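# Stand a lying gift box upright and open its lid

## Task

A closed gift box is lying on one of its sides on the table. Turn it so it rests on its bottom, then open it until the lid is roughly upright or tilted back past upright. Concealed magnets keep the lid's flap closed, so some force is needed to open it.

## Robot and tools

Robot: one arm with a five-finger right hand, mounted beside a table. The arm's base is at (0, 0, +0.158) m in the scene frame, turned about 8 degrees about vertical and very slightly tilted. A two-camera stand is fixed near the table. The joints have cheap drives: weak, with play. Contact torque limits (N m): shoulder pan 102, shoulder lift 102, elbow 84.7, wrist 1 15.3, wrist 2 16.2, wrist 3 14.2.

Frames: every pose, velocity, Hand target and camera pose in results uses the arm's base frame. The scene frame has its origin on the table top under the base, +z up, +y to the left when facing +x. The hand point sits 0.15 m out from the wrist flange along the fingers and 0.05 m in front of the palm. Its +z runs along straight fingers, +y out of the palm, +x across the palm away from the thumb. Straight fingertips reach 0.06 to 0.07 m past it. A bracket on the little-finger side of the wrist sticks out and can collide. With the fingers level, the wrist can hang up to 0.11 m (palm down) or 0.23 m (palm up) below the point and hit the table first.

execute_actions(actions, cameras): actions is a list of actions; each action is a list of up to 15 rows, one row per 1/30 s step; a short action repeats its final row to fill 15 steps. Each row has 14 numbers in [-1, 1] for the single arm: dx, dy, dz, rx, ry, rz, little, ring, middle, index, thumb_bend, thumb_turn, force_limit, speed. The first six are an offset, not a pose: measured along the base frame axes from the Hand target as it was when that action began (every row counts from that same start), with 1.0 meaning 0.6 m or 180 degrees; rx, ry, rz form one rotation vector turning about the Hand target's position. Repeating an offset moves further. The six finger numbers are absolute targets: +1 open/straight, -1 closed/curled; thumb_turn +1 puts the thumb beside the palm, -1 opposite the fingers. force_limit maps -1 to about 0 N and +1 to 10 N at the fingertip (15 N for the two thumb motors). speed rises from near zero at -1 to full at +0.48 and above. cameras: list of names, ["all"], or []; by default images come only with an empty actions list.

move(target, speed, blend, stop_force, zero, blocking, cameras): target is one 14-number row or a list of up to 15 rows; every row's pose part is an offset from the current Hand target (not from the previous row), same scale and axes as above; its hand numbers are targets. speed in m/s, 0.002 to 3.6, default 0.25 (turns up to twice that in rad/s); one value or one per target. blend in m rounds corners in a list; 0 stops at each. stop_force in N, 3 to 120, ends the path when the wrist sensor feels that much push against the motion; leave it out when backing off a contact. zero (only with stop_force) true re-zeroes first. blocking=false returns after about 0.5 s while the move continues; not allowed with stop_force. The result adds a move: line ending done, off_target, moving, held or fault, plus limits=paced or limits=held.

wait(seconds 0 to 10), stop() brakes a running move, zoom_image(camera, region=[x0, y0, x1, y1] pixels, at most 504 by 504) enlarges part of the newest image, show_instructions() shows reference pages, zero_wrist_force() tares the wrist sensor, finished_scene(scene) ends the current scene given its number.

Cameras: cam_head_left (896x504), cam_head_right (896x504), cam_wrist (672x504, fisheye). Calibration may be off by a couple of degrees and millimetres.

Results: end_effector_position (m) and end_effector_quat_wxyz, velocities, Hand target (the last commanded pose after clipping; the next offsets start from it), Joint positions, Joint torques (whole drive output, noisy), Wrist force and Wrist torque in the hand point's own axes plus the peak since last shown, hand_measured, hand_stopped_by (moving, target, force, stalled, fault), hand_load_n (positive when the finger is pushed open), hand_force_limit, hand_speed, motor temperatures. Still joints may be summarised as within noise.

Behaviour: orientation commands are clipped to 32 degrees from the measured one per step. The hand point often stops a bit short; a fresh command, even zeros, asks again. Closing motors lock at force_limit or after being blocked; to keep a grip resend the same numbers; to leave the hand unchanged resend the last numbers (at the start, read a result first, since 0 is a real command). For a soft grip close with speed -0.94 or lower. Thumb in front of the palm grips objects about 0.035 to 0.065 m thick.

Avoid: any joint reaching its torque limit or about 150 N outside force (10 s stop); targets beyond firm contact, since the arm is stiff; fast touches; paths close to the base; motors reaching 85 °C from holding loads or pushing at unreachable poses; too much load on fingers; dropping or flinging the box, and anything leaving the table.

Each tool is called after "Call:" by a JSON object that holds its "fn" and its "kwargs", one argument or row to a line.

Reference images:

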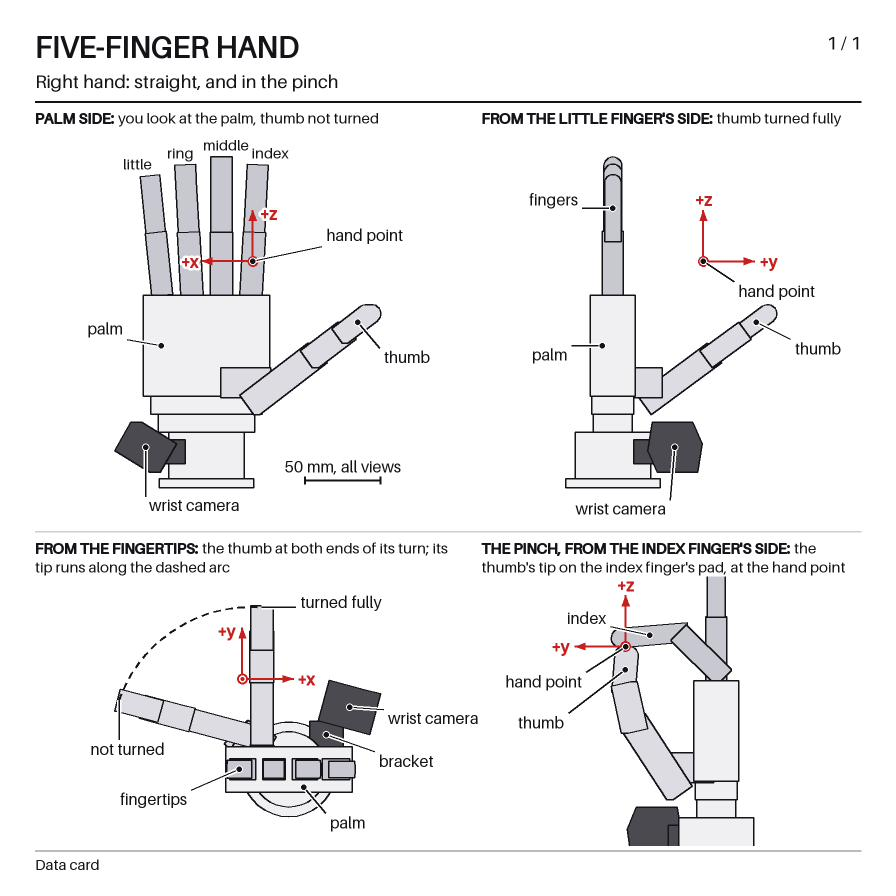

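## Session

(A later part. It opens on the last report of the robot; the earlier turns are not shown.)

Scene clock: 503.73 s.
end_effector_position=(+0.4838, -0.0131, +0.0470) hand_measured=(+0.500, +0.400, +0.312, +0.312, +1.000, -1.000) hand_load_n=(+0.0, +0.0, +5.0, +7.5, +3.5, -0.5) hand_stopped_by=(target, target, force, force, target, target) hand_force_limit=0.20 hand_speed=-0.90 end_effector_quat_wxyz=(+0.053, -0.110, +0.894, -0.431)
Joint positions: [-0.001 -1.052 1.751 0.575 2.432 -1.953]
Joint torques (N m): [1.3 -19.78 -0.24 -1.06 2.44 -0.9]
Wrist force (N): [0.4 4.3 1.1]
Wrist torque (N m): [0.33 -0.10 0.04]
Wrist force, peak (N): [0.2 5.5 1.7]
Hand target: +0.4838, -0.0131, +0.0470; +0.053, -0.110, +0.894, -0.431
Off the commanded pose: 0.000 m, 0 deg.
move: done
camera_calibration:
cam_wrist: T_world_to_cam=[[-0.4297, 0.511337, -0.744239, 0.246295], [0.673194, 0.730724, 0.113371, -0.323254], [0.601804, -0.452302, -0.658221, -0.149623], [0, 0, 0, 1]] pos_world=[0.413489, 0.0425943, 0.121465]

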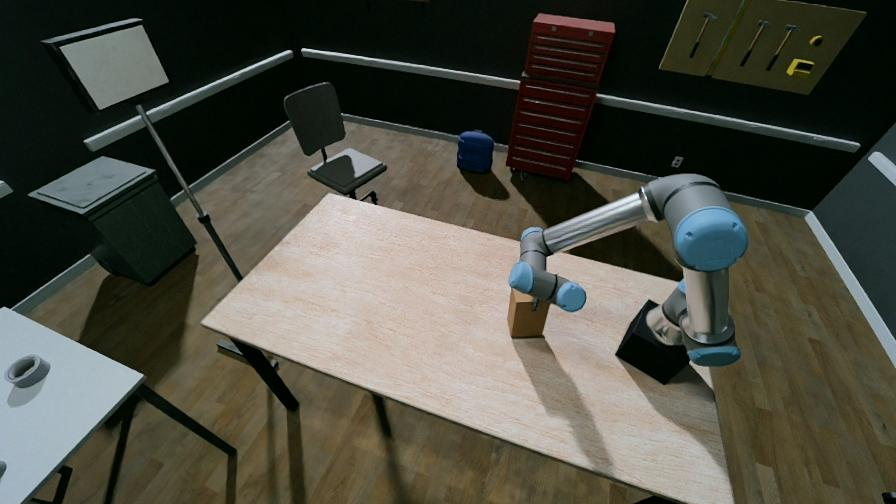

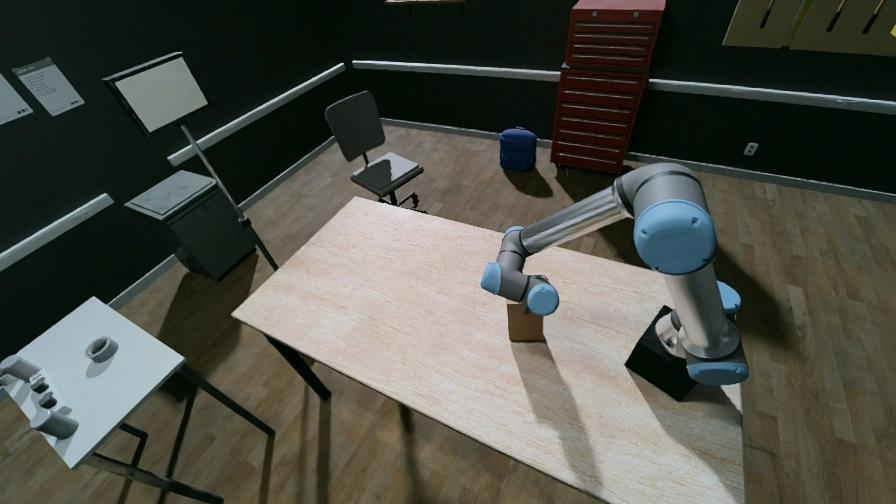

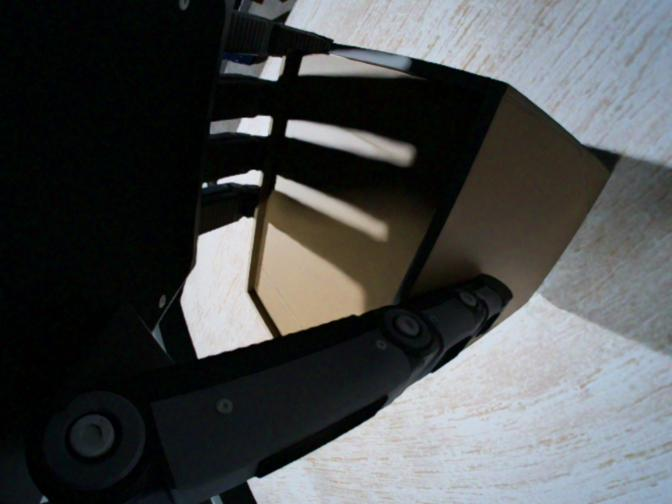

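Call:
{"fn": "move", "kwargs": {
  "target": [0, 0, 0, 0, 0, 0, 0.2, 0.2, 0.1, 0.1, 1, -1, -0.6, -0.9],
  "speed": 0.1
}}

Call:
{"fn": "move", "kwargs": {
  "target": [
    [0.0116, -0.0465, 0.0046, 0.04311, 0.01076, 0, 0.2, 0.2, 0.1, 0.1, 1, -1, -0.6, -0.9],
    [0.02316, -0.09282, 0.0009, 0.08622, 0.02151, 0, 0.2, 0.2, 0.1, 0.1, 1, -1, -0.6, -0.9],
    [0.03445, -0.13809, -0.01027, 0.12933, 0.03227, 0, 0.2, 0.2, 0.1, 0.1, 1, -1, -0.6, -0.9],
    [0.04526, -0.1814, -0.02783, 0.17244, 0.04302, 0, 0.2, 0.2, 0.1, 0.1, 1, -1, -0.6, -0.9],
    [0.05537, -0.22192, -0.05143, 0.21556, 0.05378, 0, 0.2, 0.2, 0.1, 0.1, 1, -1, -0.6, -0.9]
  ],
  "speed": 0.1,
  "blend": 0.01,
  "cameras": ["all"]
}}

Call:
{"fn": "zoom_image", "kwargs": {
  "camera": "cam_head_right",
  "region": [440, 220, 600, 380]
}}

Scene clock: 569.87 s.
end_effector_position=(+0.4838, -0.0131, +0.0470) hand_measured=(+0.288, +0.308, +0.312, +0.312, +1.000, -1.000) hand_load_n=(+2.5, +2.0, +2.5, +7.5, +3.5, +2.0) hand_stopped_by=(force, force, force, force, target, target) hand_force_limit=-0.60 hand_speed=-0.90 end_effector_quat_wxyz=(+0.053, -0.110, +0.894, -0.431)
Joint positions: [-0.001 -1.052 1.751 0.575 2.432 -1.953]
Joint torques (N m): [-5.32 -21.96 0.33 -1.06 0.99 -0.56]
Wrist force (N): [0.2 4.3 1.1]
Wrist torque (N m): [0.32 -0.08 0.03]
Wrist force, peak (N): [0.3 5.7 2.1]
Hand target: +0.4838, -0.0131, +0.0470; +0.053, -0.110, +0.894, -0.431
Off the commanded pose: 0.000 m, 0 deg.
move: done

Scene clock: 573.87 s.
end_effector_position=(+0.5170, -0.1462, +0.0162) hand_measured=(+0.288, +0.308, +0.312, +0.312, +1.000, -1.000) hand_load_n=(+3.0, +2.0, +3.0, +7.5, +3.5, +2.0) hand_stopped_by=(force, force, force, force, target, target) hand_force_limit=-0.60 hand_speed=-0.90 end_effector_quat_wxyz=(+0.012, -0.121, +0.988, -0.099)
Joint positions: [-0.582 -0.901 1.459 0.865 1.706 -2.408]
Joint torques (N m): [-7.13 -24.31 -29.13 6.04 -1.29 -1.44]
Wrist force (N): [0.2 1.5 2.4]
Wrist torque (N m): [0.31 -0.04 0.05]
Wrist force, peak (N): [-0.1 7.4 -1.7]
Hand target: +0.5170, -0.1462, +0.0161; +0.012, -0.121, +0.988, -0.099
Off the commanded pose: 0.000 m, 0 deg.
move: done
camera_calibration:
cam_wrist: T_world_to_cam=[[-0.511492, 0.839188, -0.184769, 0.386844], [0.721732, 0.53626, 0.43764, -0.303605], [0.466347, 0.0904958, -0.879961, -0.0972036], [0, 0, 0, 1]] pos_world=[0.46232, -0.153027, 0.118811]

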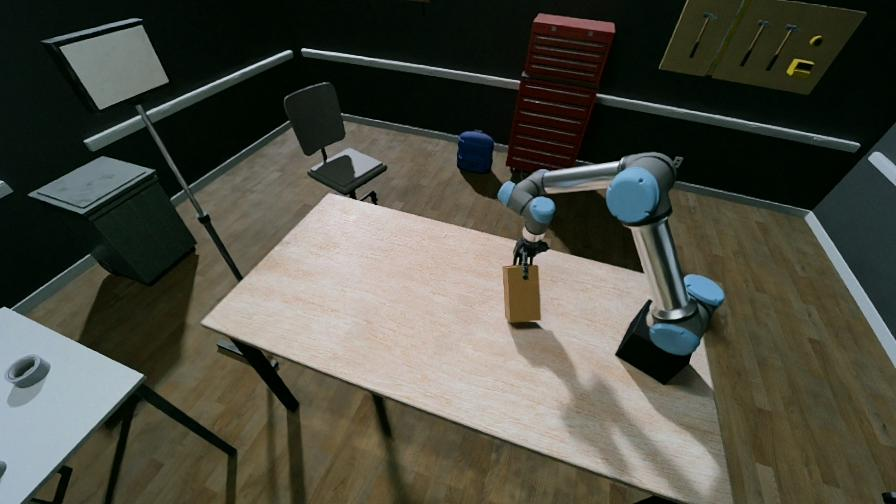

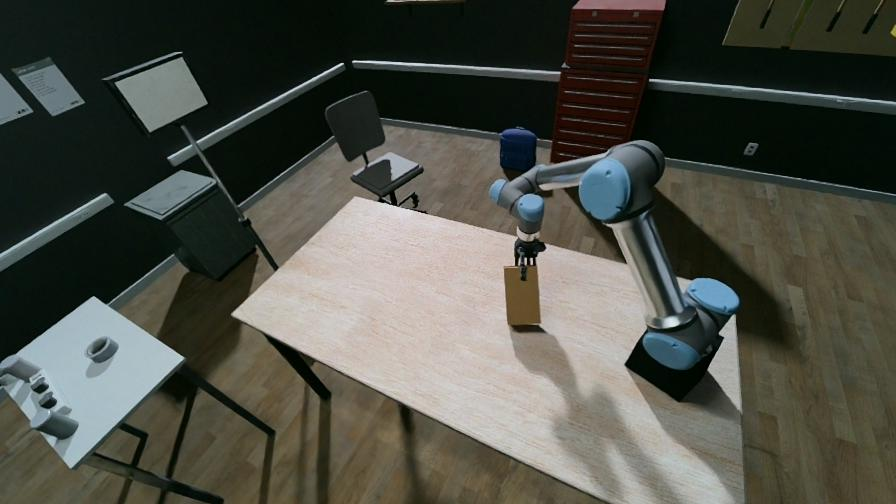

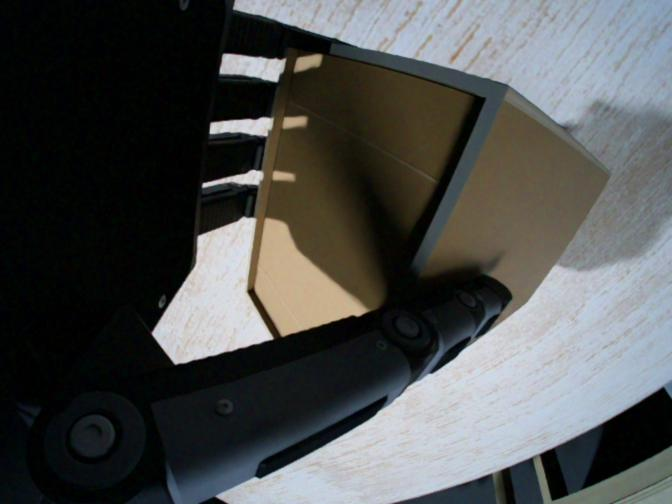

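Scaled by 3.150 from the camera's 896x504 image, which has a finer 1280x720 frame.

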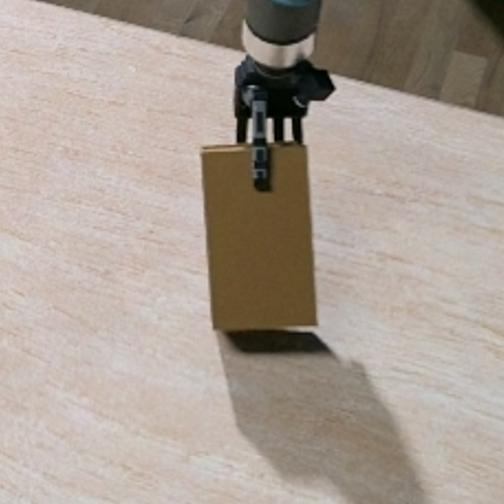

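Call:
{"fn": "move", "kwargs": {
  "target": [
    [0.00921, -0.03694, -0.02918, 0.04311, 0.01076, 0, 0.2, 0.2, 0.1, 0.1, 1, -1, -0.6, -0.9],
    [0.01736, -0.06958, -0.06338, 0.08622, 0.02151, 0, 0.2, 0.2, 0.1, 0.1, 1, -1, -0.6, -0.9],
    [0.02427, -0.09729, -0.10192, 0.12933, 0.03227, 0, 0.2, 0.2, 0.1, 0.1, 1, -1, -0.6, -0.9],
    [0.02982, -0.11953, -0.14407, 0.17244, 0.04302, 0, 0.2, 0.2, 0.1, 0.1, 1, -1, -0.6, -0.9]
  ],
  "speed": 0.1,
  "blend": 0.01,
  "cameras": ["all"]
}}

Call:
{"fn": "zoom_image", "kwargs": {
  "camera": "cam_head_right",
  "region": [440, 220, 600, 380]
}}

Call:
{"fn": "zoom_image", "kwargs": {
  "camera": "cam_head_left",
  "region": [440, 200, 600, 360]
}}

Scene clock: 588.33 s.
end_effector_position=(+0.5349, -0.2179, -0.0703) hand_measured=(+0.288, +0.308, +0.312, +0.312, +1.000, -1.000) hand_load_n=(+3.0, +3.0, +2.0, +4.5, +4.0, -2.0) hand_stopped_by=(force, force, force, force, target, target) hand_force_limit=-0.60 hand_speed=-0.90 end_effector_quat_wxyz=(-0.022, -0.120, +0.977, +0.177)
Joint positions: [-0.801 -0.366 0.908 1.342 1.394 -2.644]
Joint torques (N m): [-5.94 -31.32 -28.96 4.67 -0.38 -0.99]
Wrist force (N): [1.1 0.5 -3.7]
Wrist torque (N m): [-0.85 -0.22 -0.12]
Wrist force, peak (N): [1.1 -0.7 -6.7]
Hand target: +0.5349, -0.2179, -0.0703; -0.022, -0.120, +0.977, +0.177
Off the commanded pose: 0.000 m, 0 deg.
move: done
camera_calibration:
cam_wrist: T_world_to_cam=[[-0.500722, 0.795907, 0.340307, 0.462017], [0.79055, 0.260349, 0.554301, -0.328917], [0.352574, 0.54658, -0.759567, -0.00642355], [0, 0, 0, 1]] pos_world=[0.493632, -0.278579, 0.0202126]

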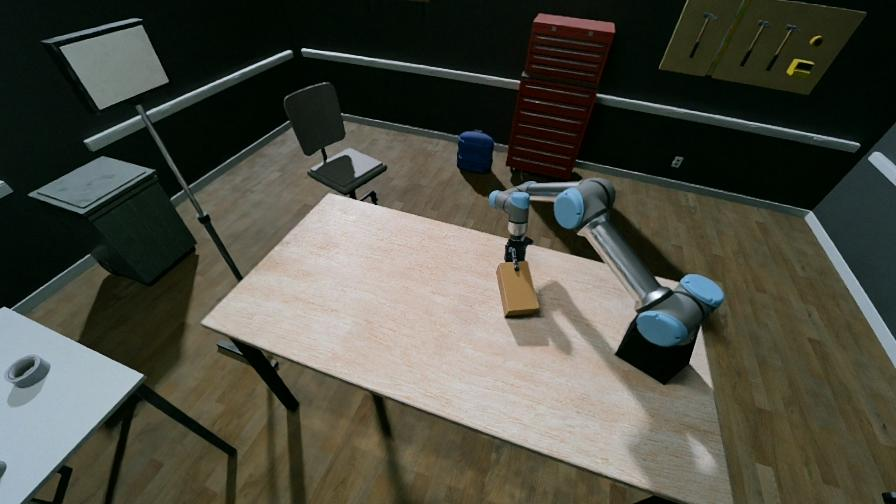

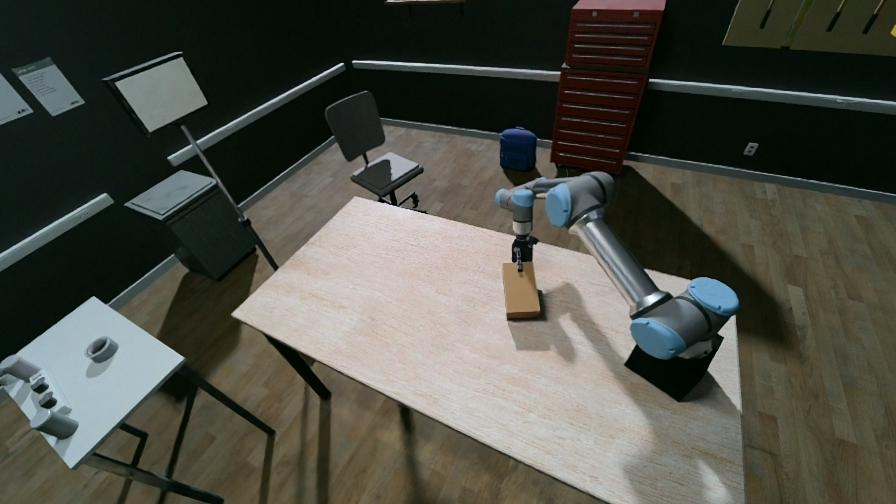

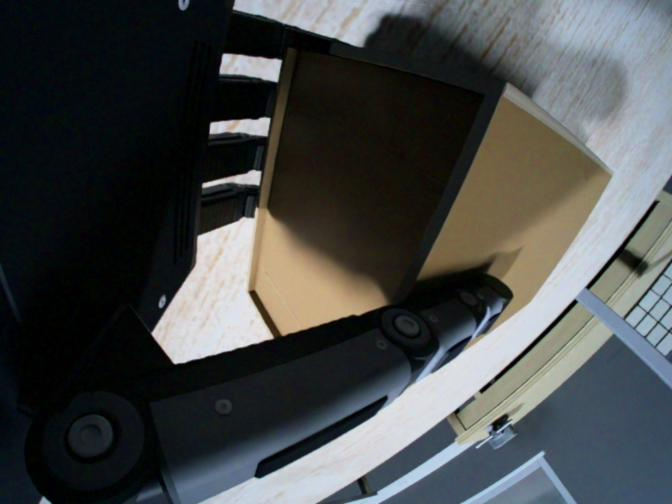

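Scaled by 3.150 from the camera's 896x504 image, which has a finer 1280x720 frame.

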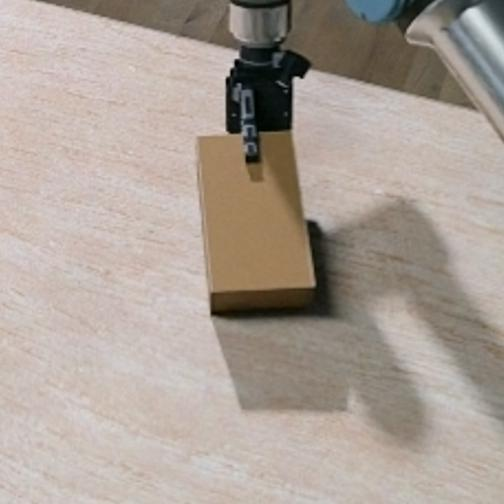

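Scaled by 3.150 from the camera's 896x504 image, which has a finer 1280x720 frame.

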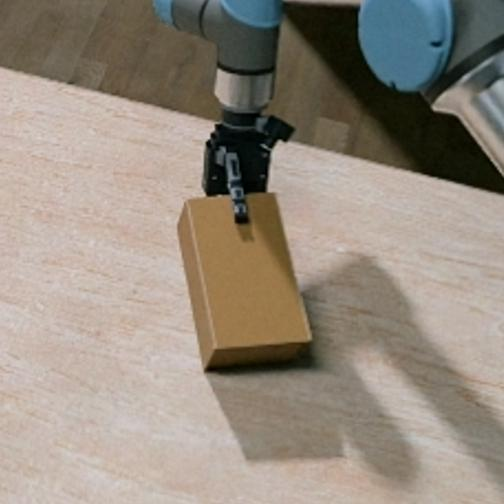

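Call:
{"fn": "move", "kwargs": {
  "target": [
    [0.00222, -0.00892, -0.02217, 0.02156, 0.00538, 0, 0.2, 0.2, 0.1, 0.1, 1, -1, -0.6, -0.9],
    [0.00407, -0.01633, -0.04493, 0.04311, 0.01076, 0, 0.2, 0.2, 0.1, 0.1, 1, -1, -0.6, -0.9]
  ],
  "speed": 0.08,
  "blend": 0.005
}}

Call:
{"fn": "move", "kwargs": {
  "target": [0, 0, 0, 0, 0, 0, 0.45, 0.45, 0.45, 0.45, 1, -1, -0.6, -0.9],
  "speed": 0.05,
  "cameras": ["all"]
}}

Call:
{"fn": "zoom_image", "kwargs": {
  "camera": "cam_head_left",
  "region": [440, 200, 600, 360]
}}

Scene clock: 613.53 s.
end_effector_position=(+0.5374, -0.2277, -0.0972) hand_measured=(+0.288, +0.308, +0.312, +0.312, +1.000, -1.000) hand_load_n=(+2.0, +3.0, +2.0, +4.5, +4.0, -2.5) hand_stopped_by=(force, force, force, force, target, target) hand_force_limit=-0.60 hand_speed=-0.90 end_effector_quat_wxyz=(-0.030, -0.118, +0.962, +0.244)
Joint positions: [-0.829 -0.196 0.714 1.498 1.341 -2.697]
Joint torques (N m): [-5.79 -34.19 -27.06 4.46 -0.46 -0.79]
Wrist force (N): [1.1 1.3 -3.8]
Wrist torque (N m): [-0.93 -0.21 -0.13]
Wrist force, peak (N): [2.0 -0.2 -6.8]
Hand target: +0.5374, -0.2277, -0.0973; -0.030, -0.118, +0.962, +0.244
Off the commanded pose: 0.000 m, 0 deg.
move: done

Scene clock: 614.40 s.
end_effector_position=(+0.5374, -0.2277, -0.0972) hand_measured=(+0.450, +0.450, +0.444, +0.448, +1.000, -1.000) hand_load_n=(+0.0, -1.0, -16.5, -4.0, +0.0, +0.0) hand_stopped_by=(target, target, target, target, target, target) hand_force_limit=-0.60 hand_speed=-0.90 end_effector_quat_wxyz=(-0.030, -0.118, +0.962, +0.244)
Joint positions: [-0.829 -0.196 0.714 1.498 1.341 -2.697]
Joint torques (N m): [-5.49 -35.03 -17.45 -2.21 4.42 -0.72]
Wrist force (N): [-6.2 5.6 -16.5]
Wrist torque (N m): [0.30 -0.21 0.03]
Wrist force, peak (N): [-6.2 6.6 -17.9]
Hand target: +0.5374, -0.2277, -0.0973; -0.030, -0.118, +0.962, +0.244
Off the commanded pose: 0.000 m, 0 deg.
move: done
camera_calibration:
cam_wrist: T_world_to_cam=[[-0.487125, 0.741445, 0.461486, 0.472262], [0.809353, 0.184737, 0.557512, -0.340364], [0.32811, 0.645083, -0.690081, 0.0199092], [0, 0, 0, 1]] pos_world=[0.498993, -0.300121, -0.0144463]

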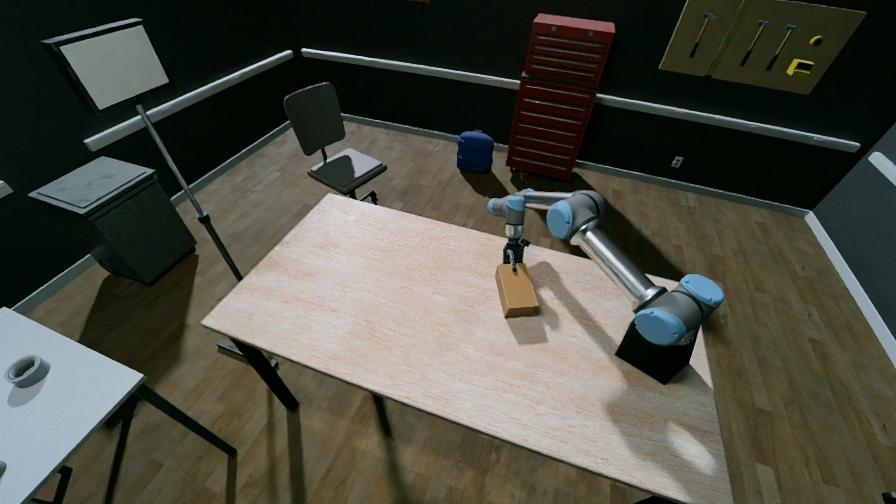

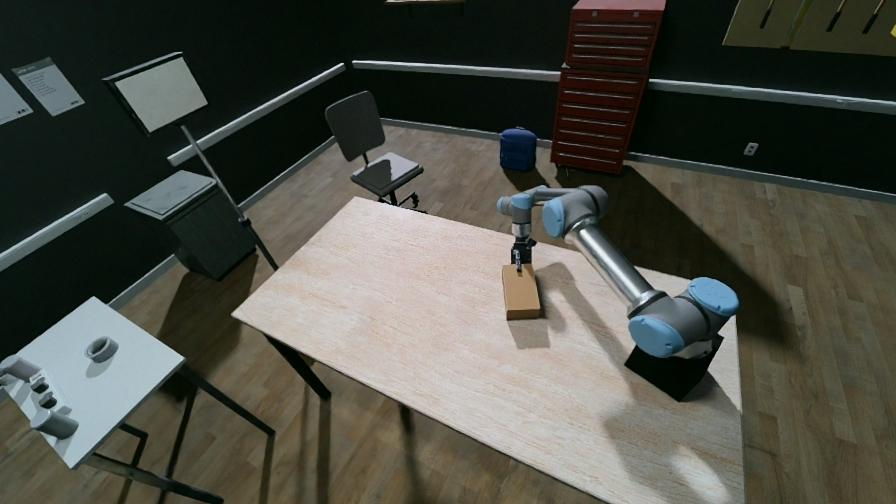

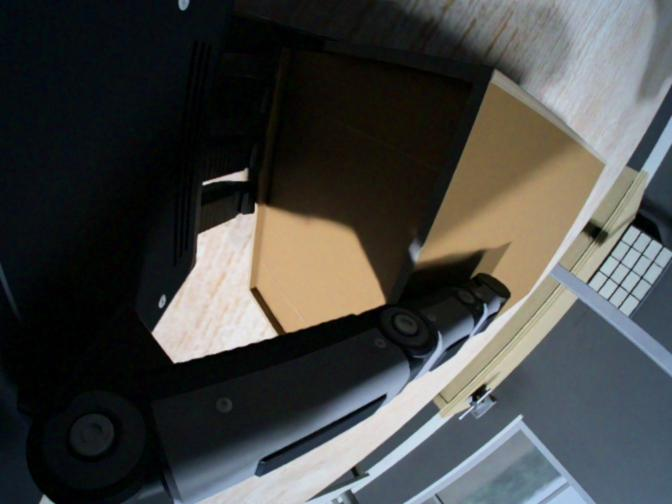

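Scaled by 3.150 from the camera's 896x504 image, which has a finer 1280x720 frame.

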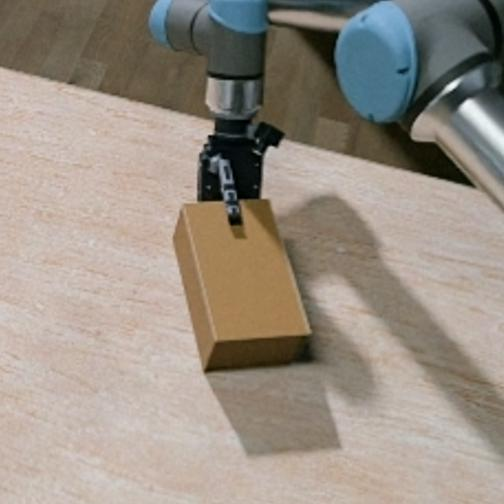

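Call:
{"fn": "move", "kwargs": {
  "target": [
    [0, 0, 0.006, 0, 0, 0, 0.45, 0.45, 0.45, 0.45, 1, -1, -0.6, -0.9],
    [0.0323, -0.1293, 0.008, 0, 0, 0, 0.45, 0.45, 0.45, 0.45, 1, -1, -0.6, -0.9],
    [0.04, -0.16, 0.25, 0, 0, 0, 0.45, 0.45, 0.45, 0.45, 1, -1, -0.6, -0.9]
  ],
  "speed": [0.02, 0.04, 0.2],
  "blend": [0.002, 0.01, 0],
  "cameras": ["all"]
}}

Call:
{"fn": "zoom_image", "kwargs": {
  "camera": "cam_head_left",
  "region": [440, 200, 600, 360]
}}

Scene clock: 628.23 s.
end_effector_position=(+0.5600, -0.3225, +0.0524) hand_measured=(+0.450, +0.450, +0.446, +0.450, +1.000, -1.000) hand_load_n=(+0.0, +0.0, +0.0, +0.0, +0.0, +0.0) hand_stopped_by=(target, target, target, target, target, target) hand_force_limit=-0.60 hand_speed=-0.90 end_effector_quat_wxyz=(+0.006, -0.096, +0.971, +0.221)
Joint positions: [-0.91 -0.08 0.035 1.994 1.329 -2.724]
Joint torques (N m): [-8.17 -88.03 -20.25 6.76 -1.35 0.96]
Wrist force (N): [-0.6 -0.4 0.0]
Wrist torque (N m): [-0.06 0.11 0.00]
Wrist force, peak (N): [-6.3 6.3 -17.5]
Hand target: +0.5614, -0.3237, +0.0527; -0.030, -0.118, +0.962, +0.244
Off the commanded pose: 0.002 m, 6 deg.
elbow stopped short: the move would have taken joint 3 (elbow) straighter than the controller allows.
move: off_target; blend cut to 0.0018 m at target 1
camera_calibration:
cam_wrist: T_world_to_cam=[[-0.467457, 0.789166, 0.398373, 0.492168], [0.782951, 0.160359, 0.60106, -0.419963], [0.410454, 0.592876, -0.692839, 0.11416], [0, 0, 0, 1]] pos_world=[0.51202, -0.38874, 0.135451]

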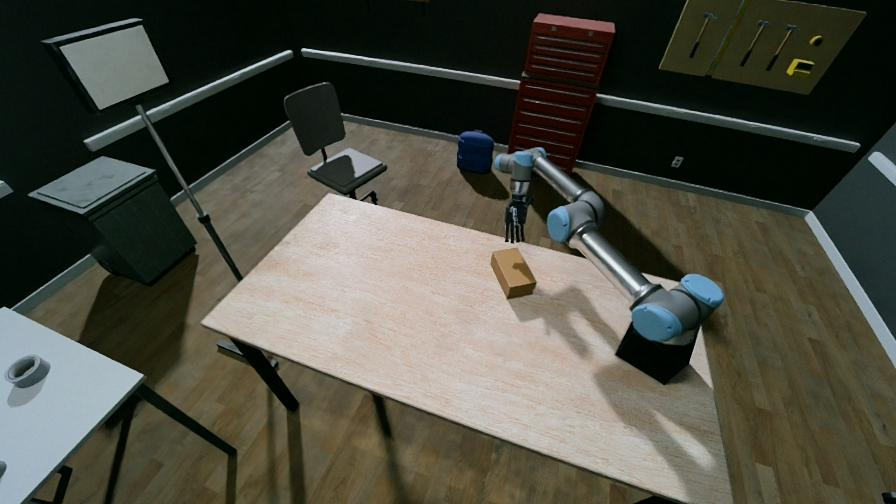

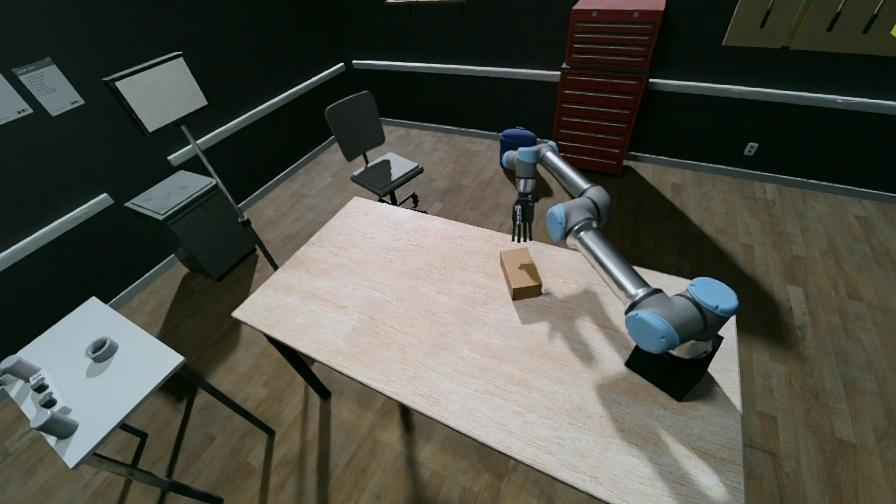

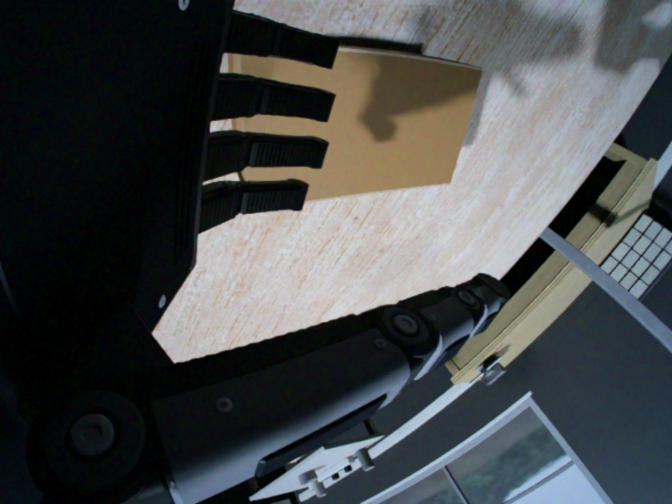

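Scaled by 3.150 from the camera's 896x504 image, which has a finer 1280x720 frame.

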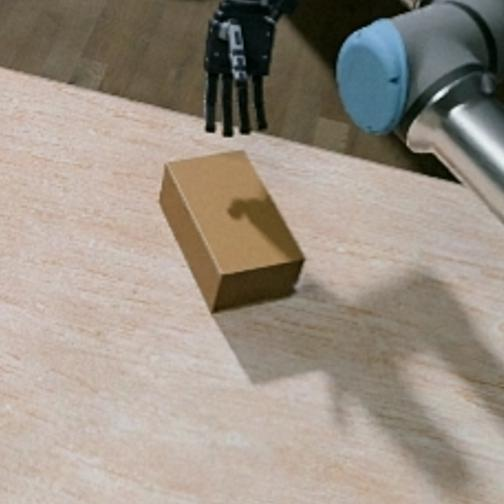

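Call:
{"fn": "move", "kwargs": {
  "target": [
    [-0.1, 0, 0.0, -0.05, 0.025, -0.14, 0, 0, 0, 0, 1, 1, -0.2, 0],
    [-0.2762, -0.0177, -0.0878, -0.1545, 0.0737, -0.429, 0, 0, 0, 0, 1, 1, -0.2, 0]
  ],
  "speed": 0.4,
  "blend": 0.04,
  "cameras": ["all"]
}}

Scene clock: 773.97 s.
end_effector_position=(+0.3957, -0.3344, +0.0001) hand_measured=(+0.000, +0.000, +0.000, +0.000, +1.000, +1.000) hand_load_n=(+0.0, +0.0, +0.0, +0.0, +0.0, +0.0) hand_stopped_by=(target, target, target, target, target, target) hand_force_limit=-0.20 hand_speed=0.00 end_effector_quat_wxyz=(+0.000, +0.537, +0.844, +0.000)
Joint positions: [-1.081 -0.942 1.654 0.86 1.57 -1.519]
Joint torques (N m): [5.85 -58.86 0.83 -0.33 1.2 1.4]
Wrist force (N): [-0.3 0.5 0.0]
Wrist torque (N m): [0.06 0.06 -0.06]
Wrist force, peak (N): [-1.4 0.1 -0.3]
Hand target: +0.3956, -0.3343, +0.0001; +0.000, +0.537, +0.844, +0.000
Off the commanded pose: 0.000 m, 0 deg.
move: done
camera_calibration:
cam_wrist: T_world_to_cam=[[0.741953, 0.670418, 0.00664766, -0.0726451], [0.579088, -0.645811, 0.497579, -0.44685], [0.337879, -0.365331, -0.867393, -0.13928], [0, 0, 0, 1]] pos_world=[0.359724, -0.290761, 0.102016]

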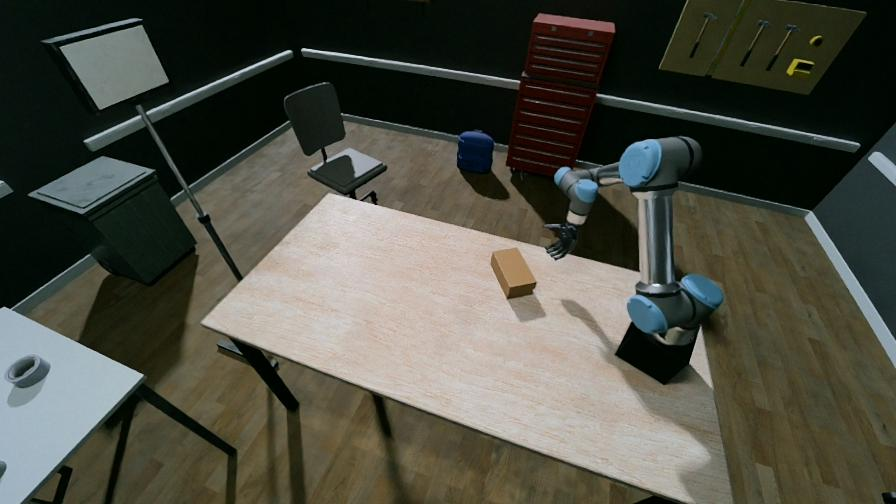

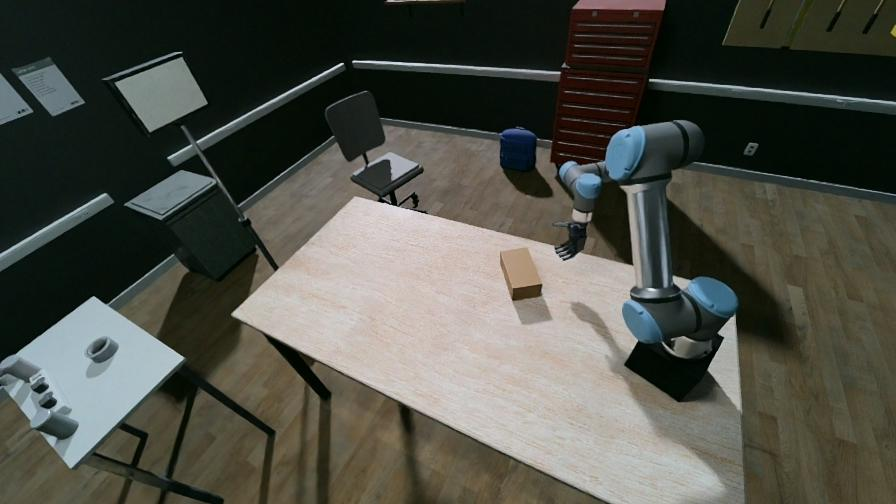

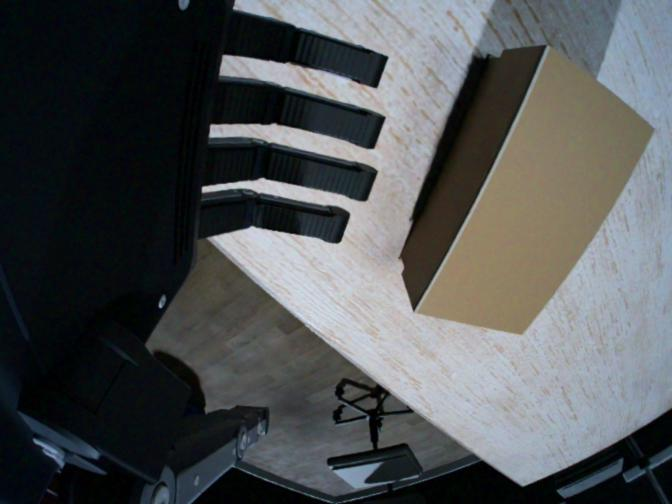

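Call:
{"fn": "move", "kwargs": {
  "target": [0.085, 0.027, -0.1985, 0, 0, 0, 0, 0, 0, 0, 1, 1, -0.2, 0],
  "speed": 0.12,
  "stop_force": 5
}}

Call:
{"fn": "move", "kwargs": {
  "target": [0.0604, 0.0281, 0, 0, 0, 0, 0, 0, 0, 0, 1, 1, -0.2, 0],
  "speed": 0.03,
  "stop_force": 3,
  "cameras": ["all"]
}}

Call:
{"fn": "zoom_image", "kwargs": {
  "camera": "cam_wrist",
  "region": [200, 0, 560, 360]
}}

Scene clock: 818.20 s.
end_effector_position=(+0.4466, -0.3181, -0.1190) hand_measured=(+0.000, +0.000, +0.000, +0.000, +1.000, +1.000) hand_load_n=(+0.0, +0.0, +0.0, +0.0, +0.0, +0.0) hand_stopped_by=(target, target, target, target, target, target) hand_force_limit=-0.20 hand_speed=0.00 end_effector_quat_wxyz=(+0.000, +0.537, +0.844, +0.000)
Joint positions: [-0.968 -0.695 1.58 0.686 1.57 -1.406]
Joint torques (N m): [7.67 -24.94 -23.06 -0.74 0.98 1.47]
Wrist force (N): [-0.4 0.7 -0.2]
Wrist torque (N m): [0.11 0.08 -0.05]
Wrist force, peak (N): [-1.0 -1.6 -0.2]
Hand target: +0.4466, -0.3181, -0.1190; +0.000, +0.537, +0.844, +0.000
Off the commanded pose: 0.000 m, 0 deg.
move: done

Scene clock: 820.50 s.
end_effector_position=(+0.4829, -0.3013, -0.1190) hand_measured=(+0.000, +0.000, +0.000, +0.000, +1.000, +1.000) hand_load_n=(+0.0, +0.0, -1.0, +0.0, +0.0, +0.0) hand_stopped_by=(target, target, target, target, target, target) hand_force_limit=-0.20 hand_speed=0.00 end_effector_quat_wxyz=(+0.000, +0.537, +0.844, +0.000)
Joint positions: [-0.888 -0.666 1.514 0.723 1.57 -1.325]
Joint torques (N m): [7.75 -25.1 -23.25 5.69 1.03 1.51]
Wrist force (N): [-0.4 -1.2 -1.2]
Wrist torque (N m): [0.03 0.12 -0.11]
Wrist force, peak (N): [-0.4 -1.6 -1.5]
Hand target: +0.4829, -0.3013, -0.1190; +0.000, +0.537, +0.844, +0.000
Off the commanded pose: 0.000 m, 0 deg.
move: done
camera_calibration:
cam_wrist: T_world_to_cam=[[0.742045, 0.670318, 0.0065649, -0.15881], [0.579011, -0.645841, 0.497629, -0.416632], [0.33781, -0.365462, -0.867365, -0.260046], [0, 0, 0, 1]] pos_world=[0.446925, -0.257662, -0.0171843]

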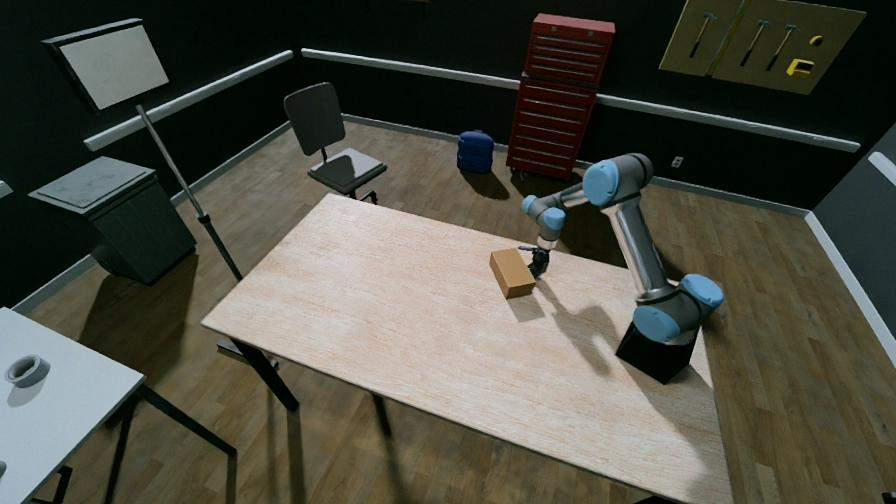

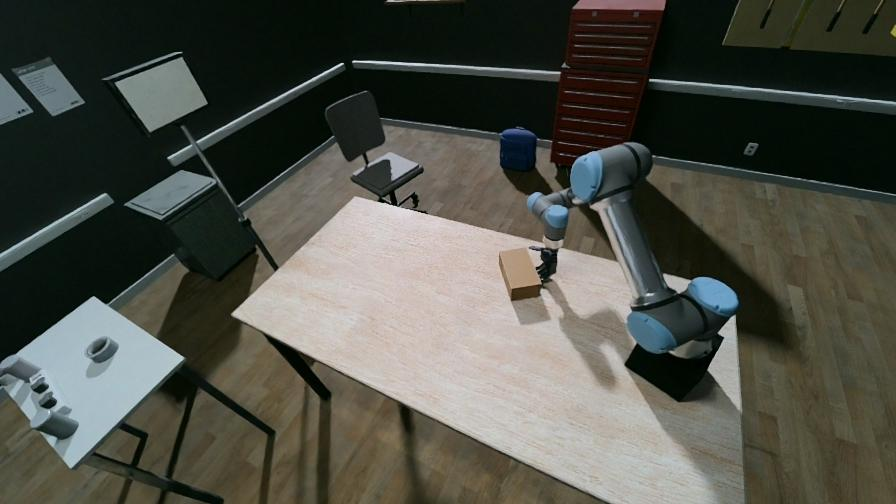

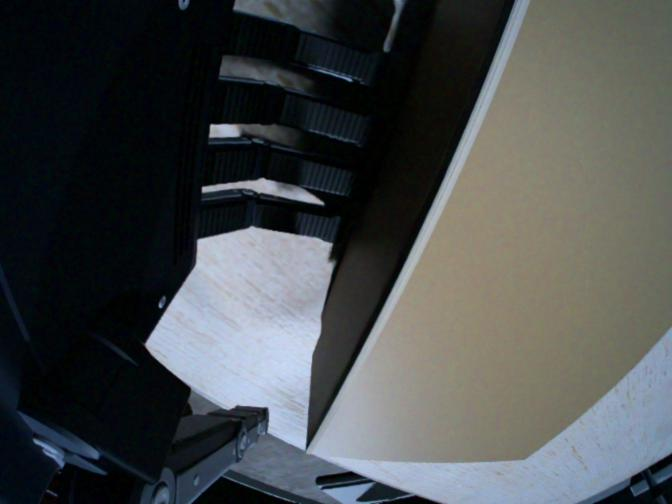

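Scaled by 1.400 from the camera's 672x504 image, which has a finer 960x720 frame.

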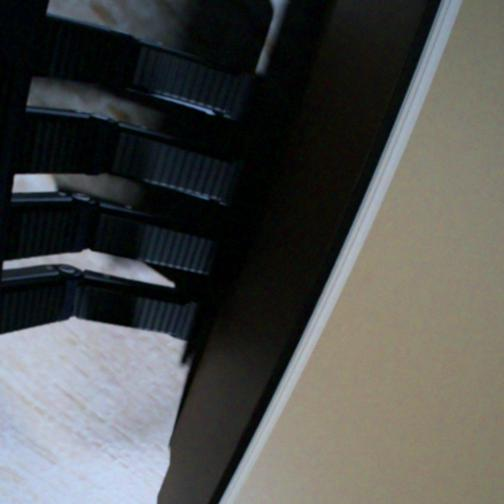

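Call:
{"fn": "move", "kwargs": {
  "target": [0, 0, 0.02, 0, 0, 0, 0, 0, 0, 0, 1, 1, -0.2, 0],
  "speed": 0.02,
  "stop_force": 12,
  "cameras": ["all"]
}}

Call:
{"fn": "zoom_image", "kwargs": {
  "camera": "cam_head_left",
  "region": [460, 220, 580, 340]
}}

Scene clock: 827.83 s.
end_effector_position=(+0.4829, -0.3013, -0.1070) hand_measured=(+0.000, +0.000, +0.000, +0.000, +1.000, +1.000) hand_load_n=(+0.0, +0.0, +1.5, +0.0, +0.0, +0.0) hand_stopped_by=(target, target, target, target, target, target) hand_force_limit=-0.20 hand_speed=0.00 end_effector_quat_wxyz=(+0.000, +0.537, +0.844, +0.000)
Joint positions: [-0.888 -0.687 1.516 0.742 1.57 -1.325]
Joint torques (N m): [4.22 -67.06 3.25 5.86 0.69 1.15]
Wrist force (N): [-0.2 -0.5 0.3]
Wrist torque (N m): [0.03 0.05 -0.08]
Wrist force, peak (N): [-0.2 -1.7 -1.6]
Hand target: +0.4829, -0.3013, -0.1070; +0.000, +0.537, +0.844, +0.000
Off the commanded pose: 0.000 m, 0 deg.
move: done
camera_calibration:
cam_wrist: T_world_to_cam=[[0.742045, 0.670318, 0.0065649, -0.158889], [0.579011, -0.645841, 0.497629, -0.422603], [0.33781, -0.365462, -0.867365, -0.249638], [0, 0, 0, 1]] pos_world=[0.446925, -0.257662, -0.00518432]

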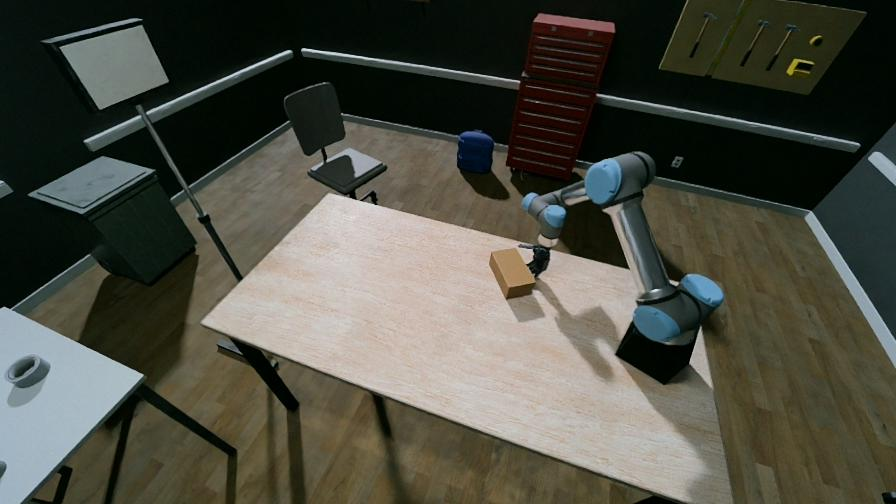

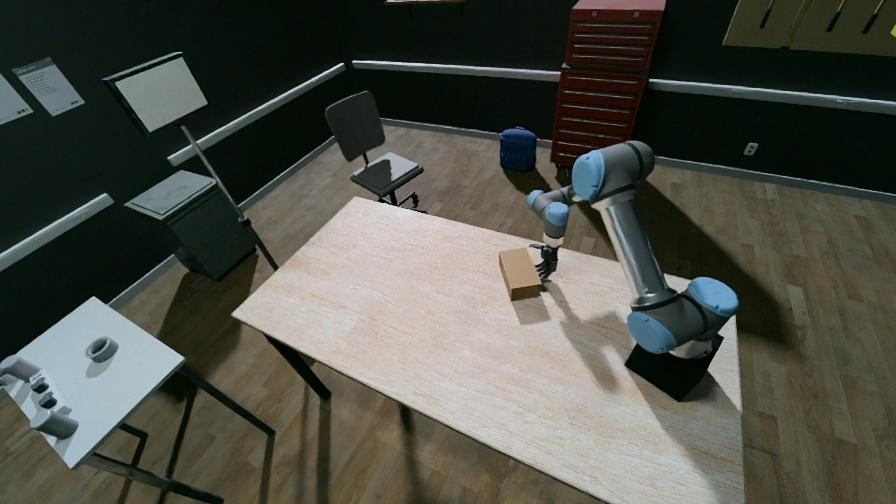

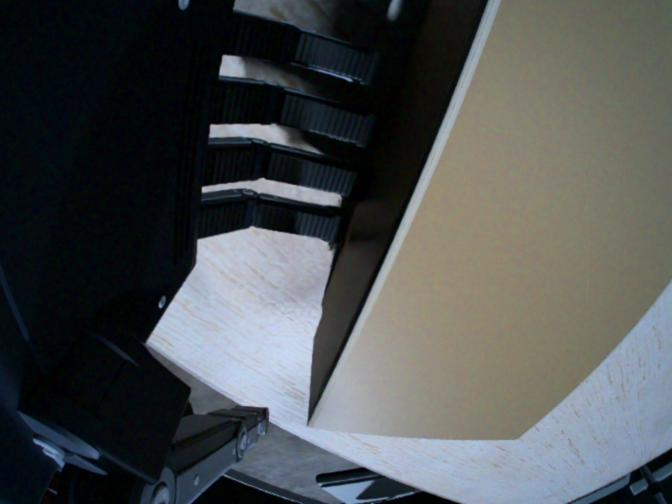

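Scaled by 4.200 from the camera's 896x504 image, which has a finer 1280x720 frame.

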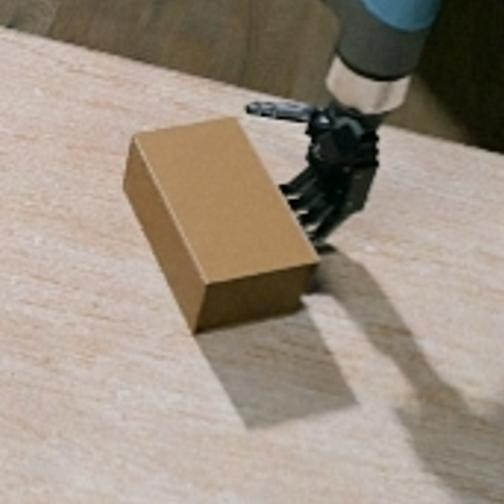

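Call:
{"fn": "zoom_image", "kwargs": {
  "camera": "cam_wrist",
  "region": [300, 0, 500, 300]
}}

Scaled by 1.680 from the camera's 672x504 image, which has a finer 960x720 frame.

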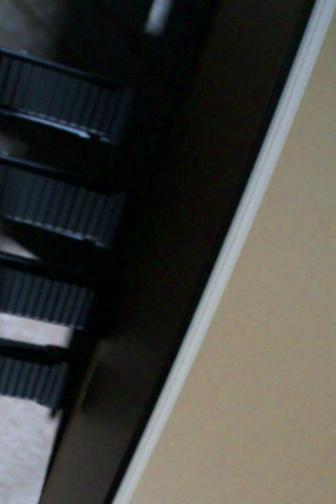

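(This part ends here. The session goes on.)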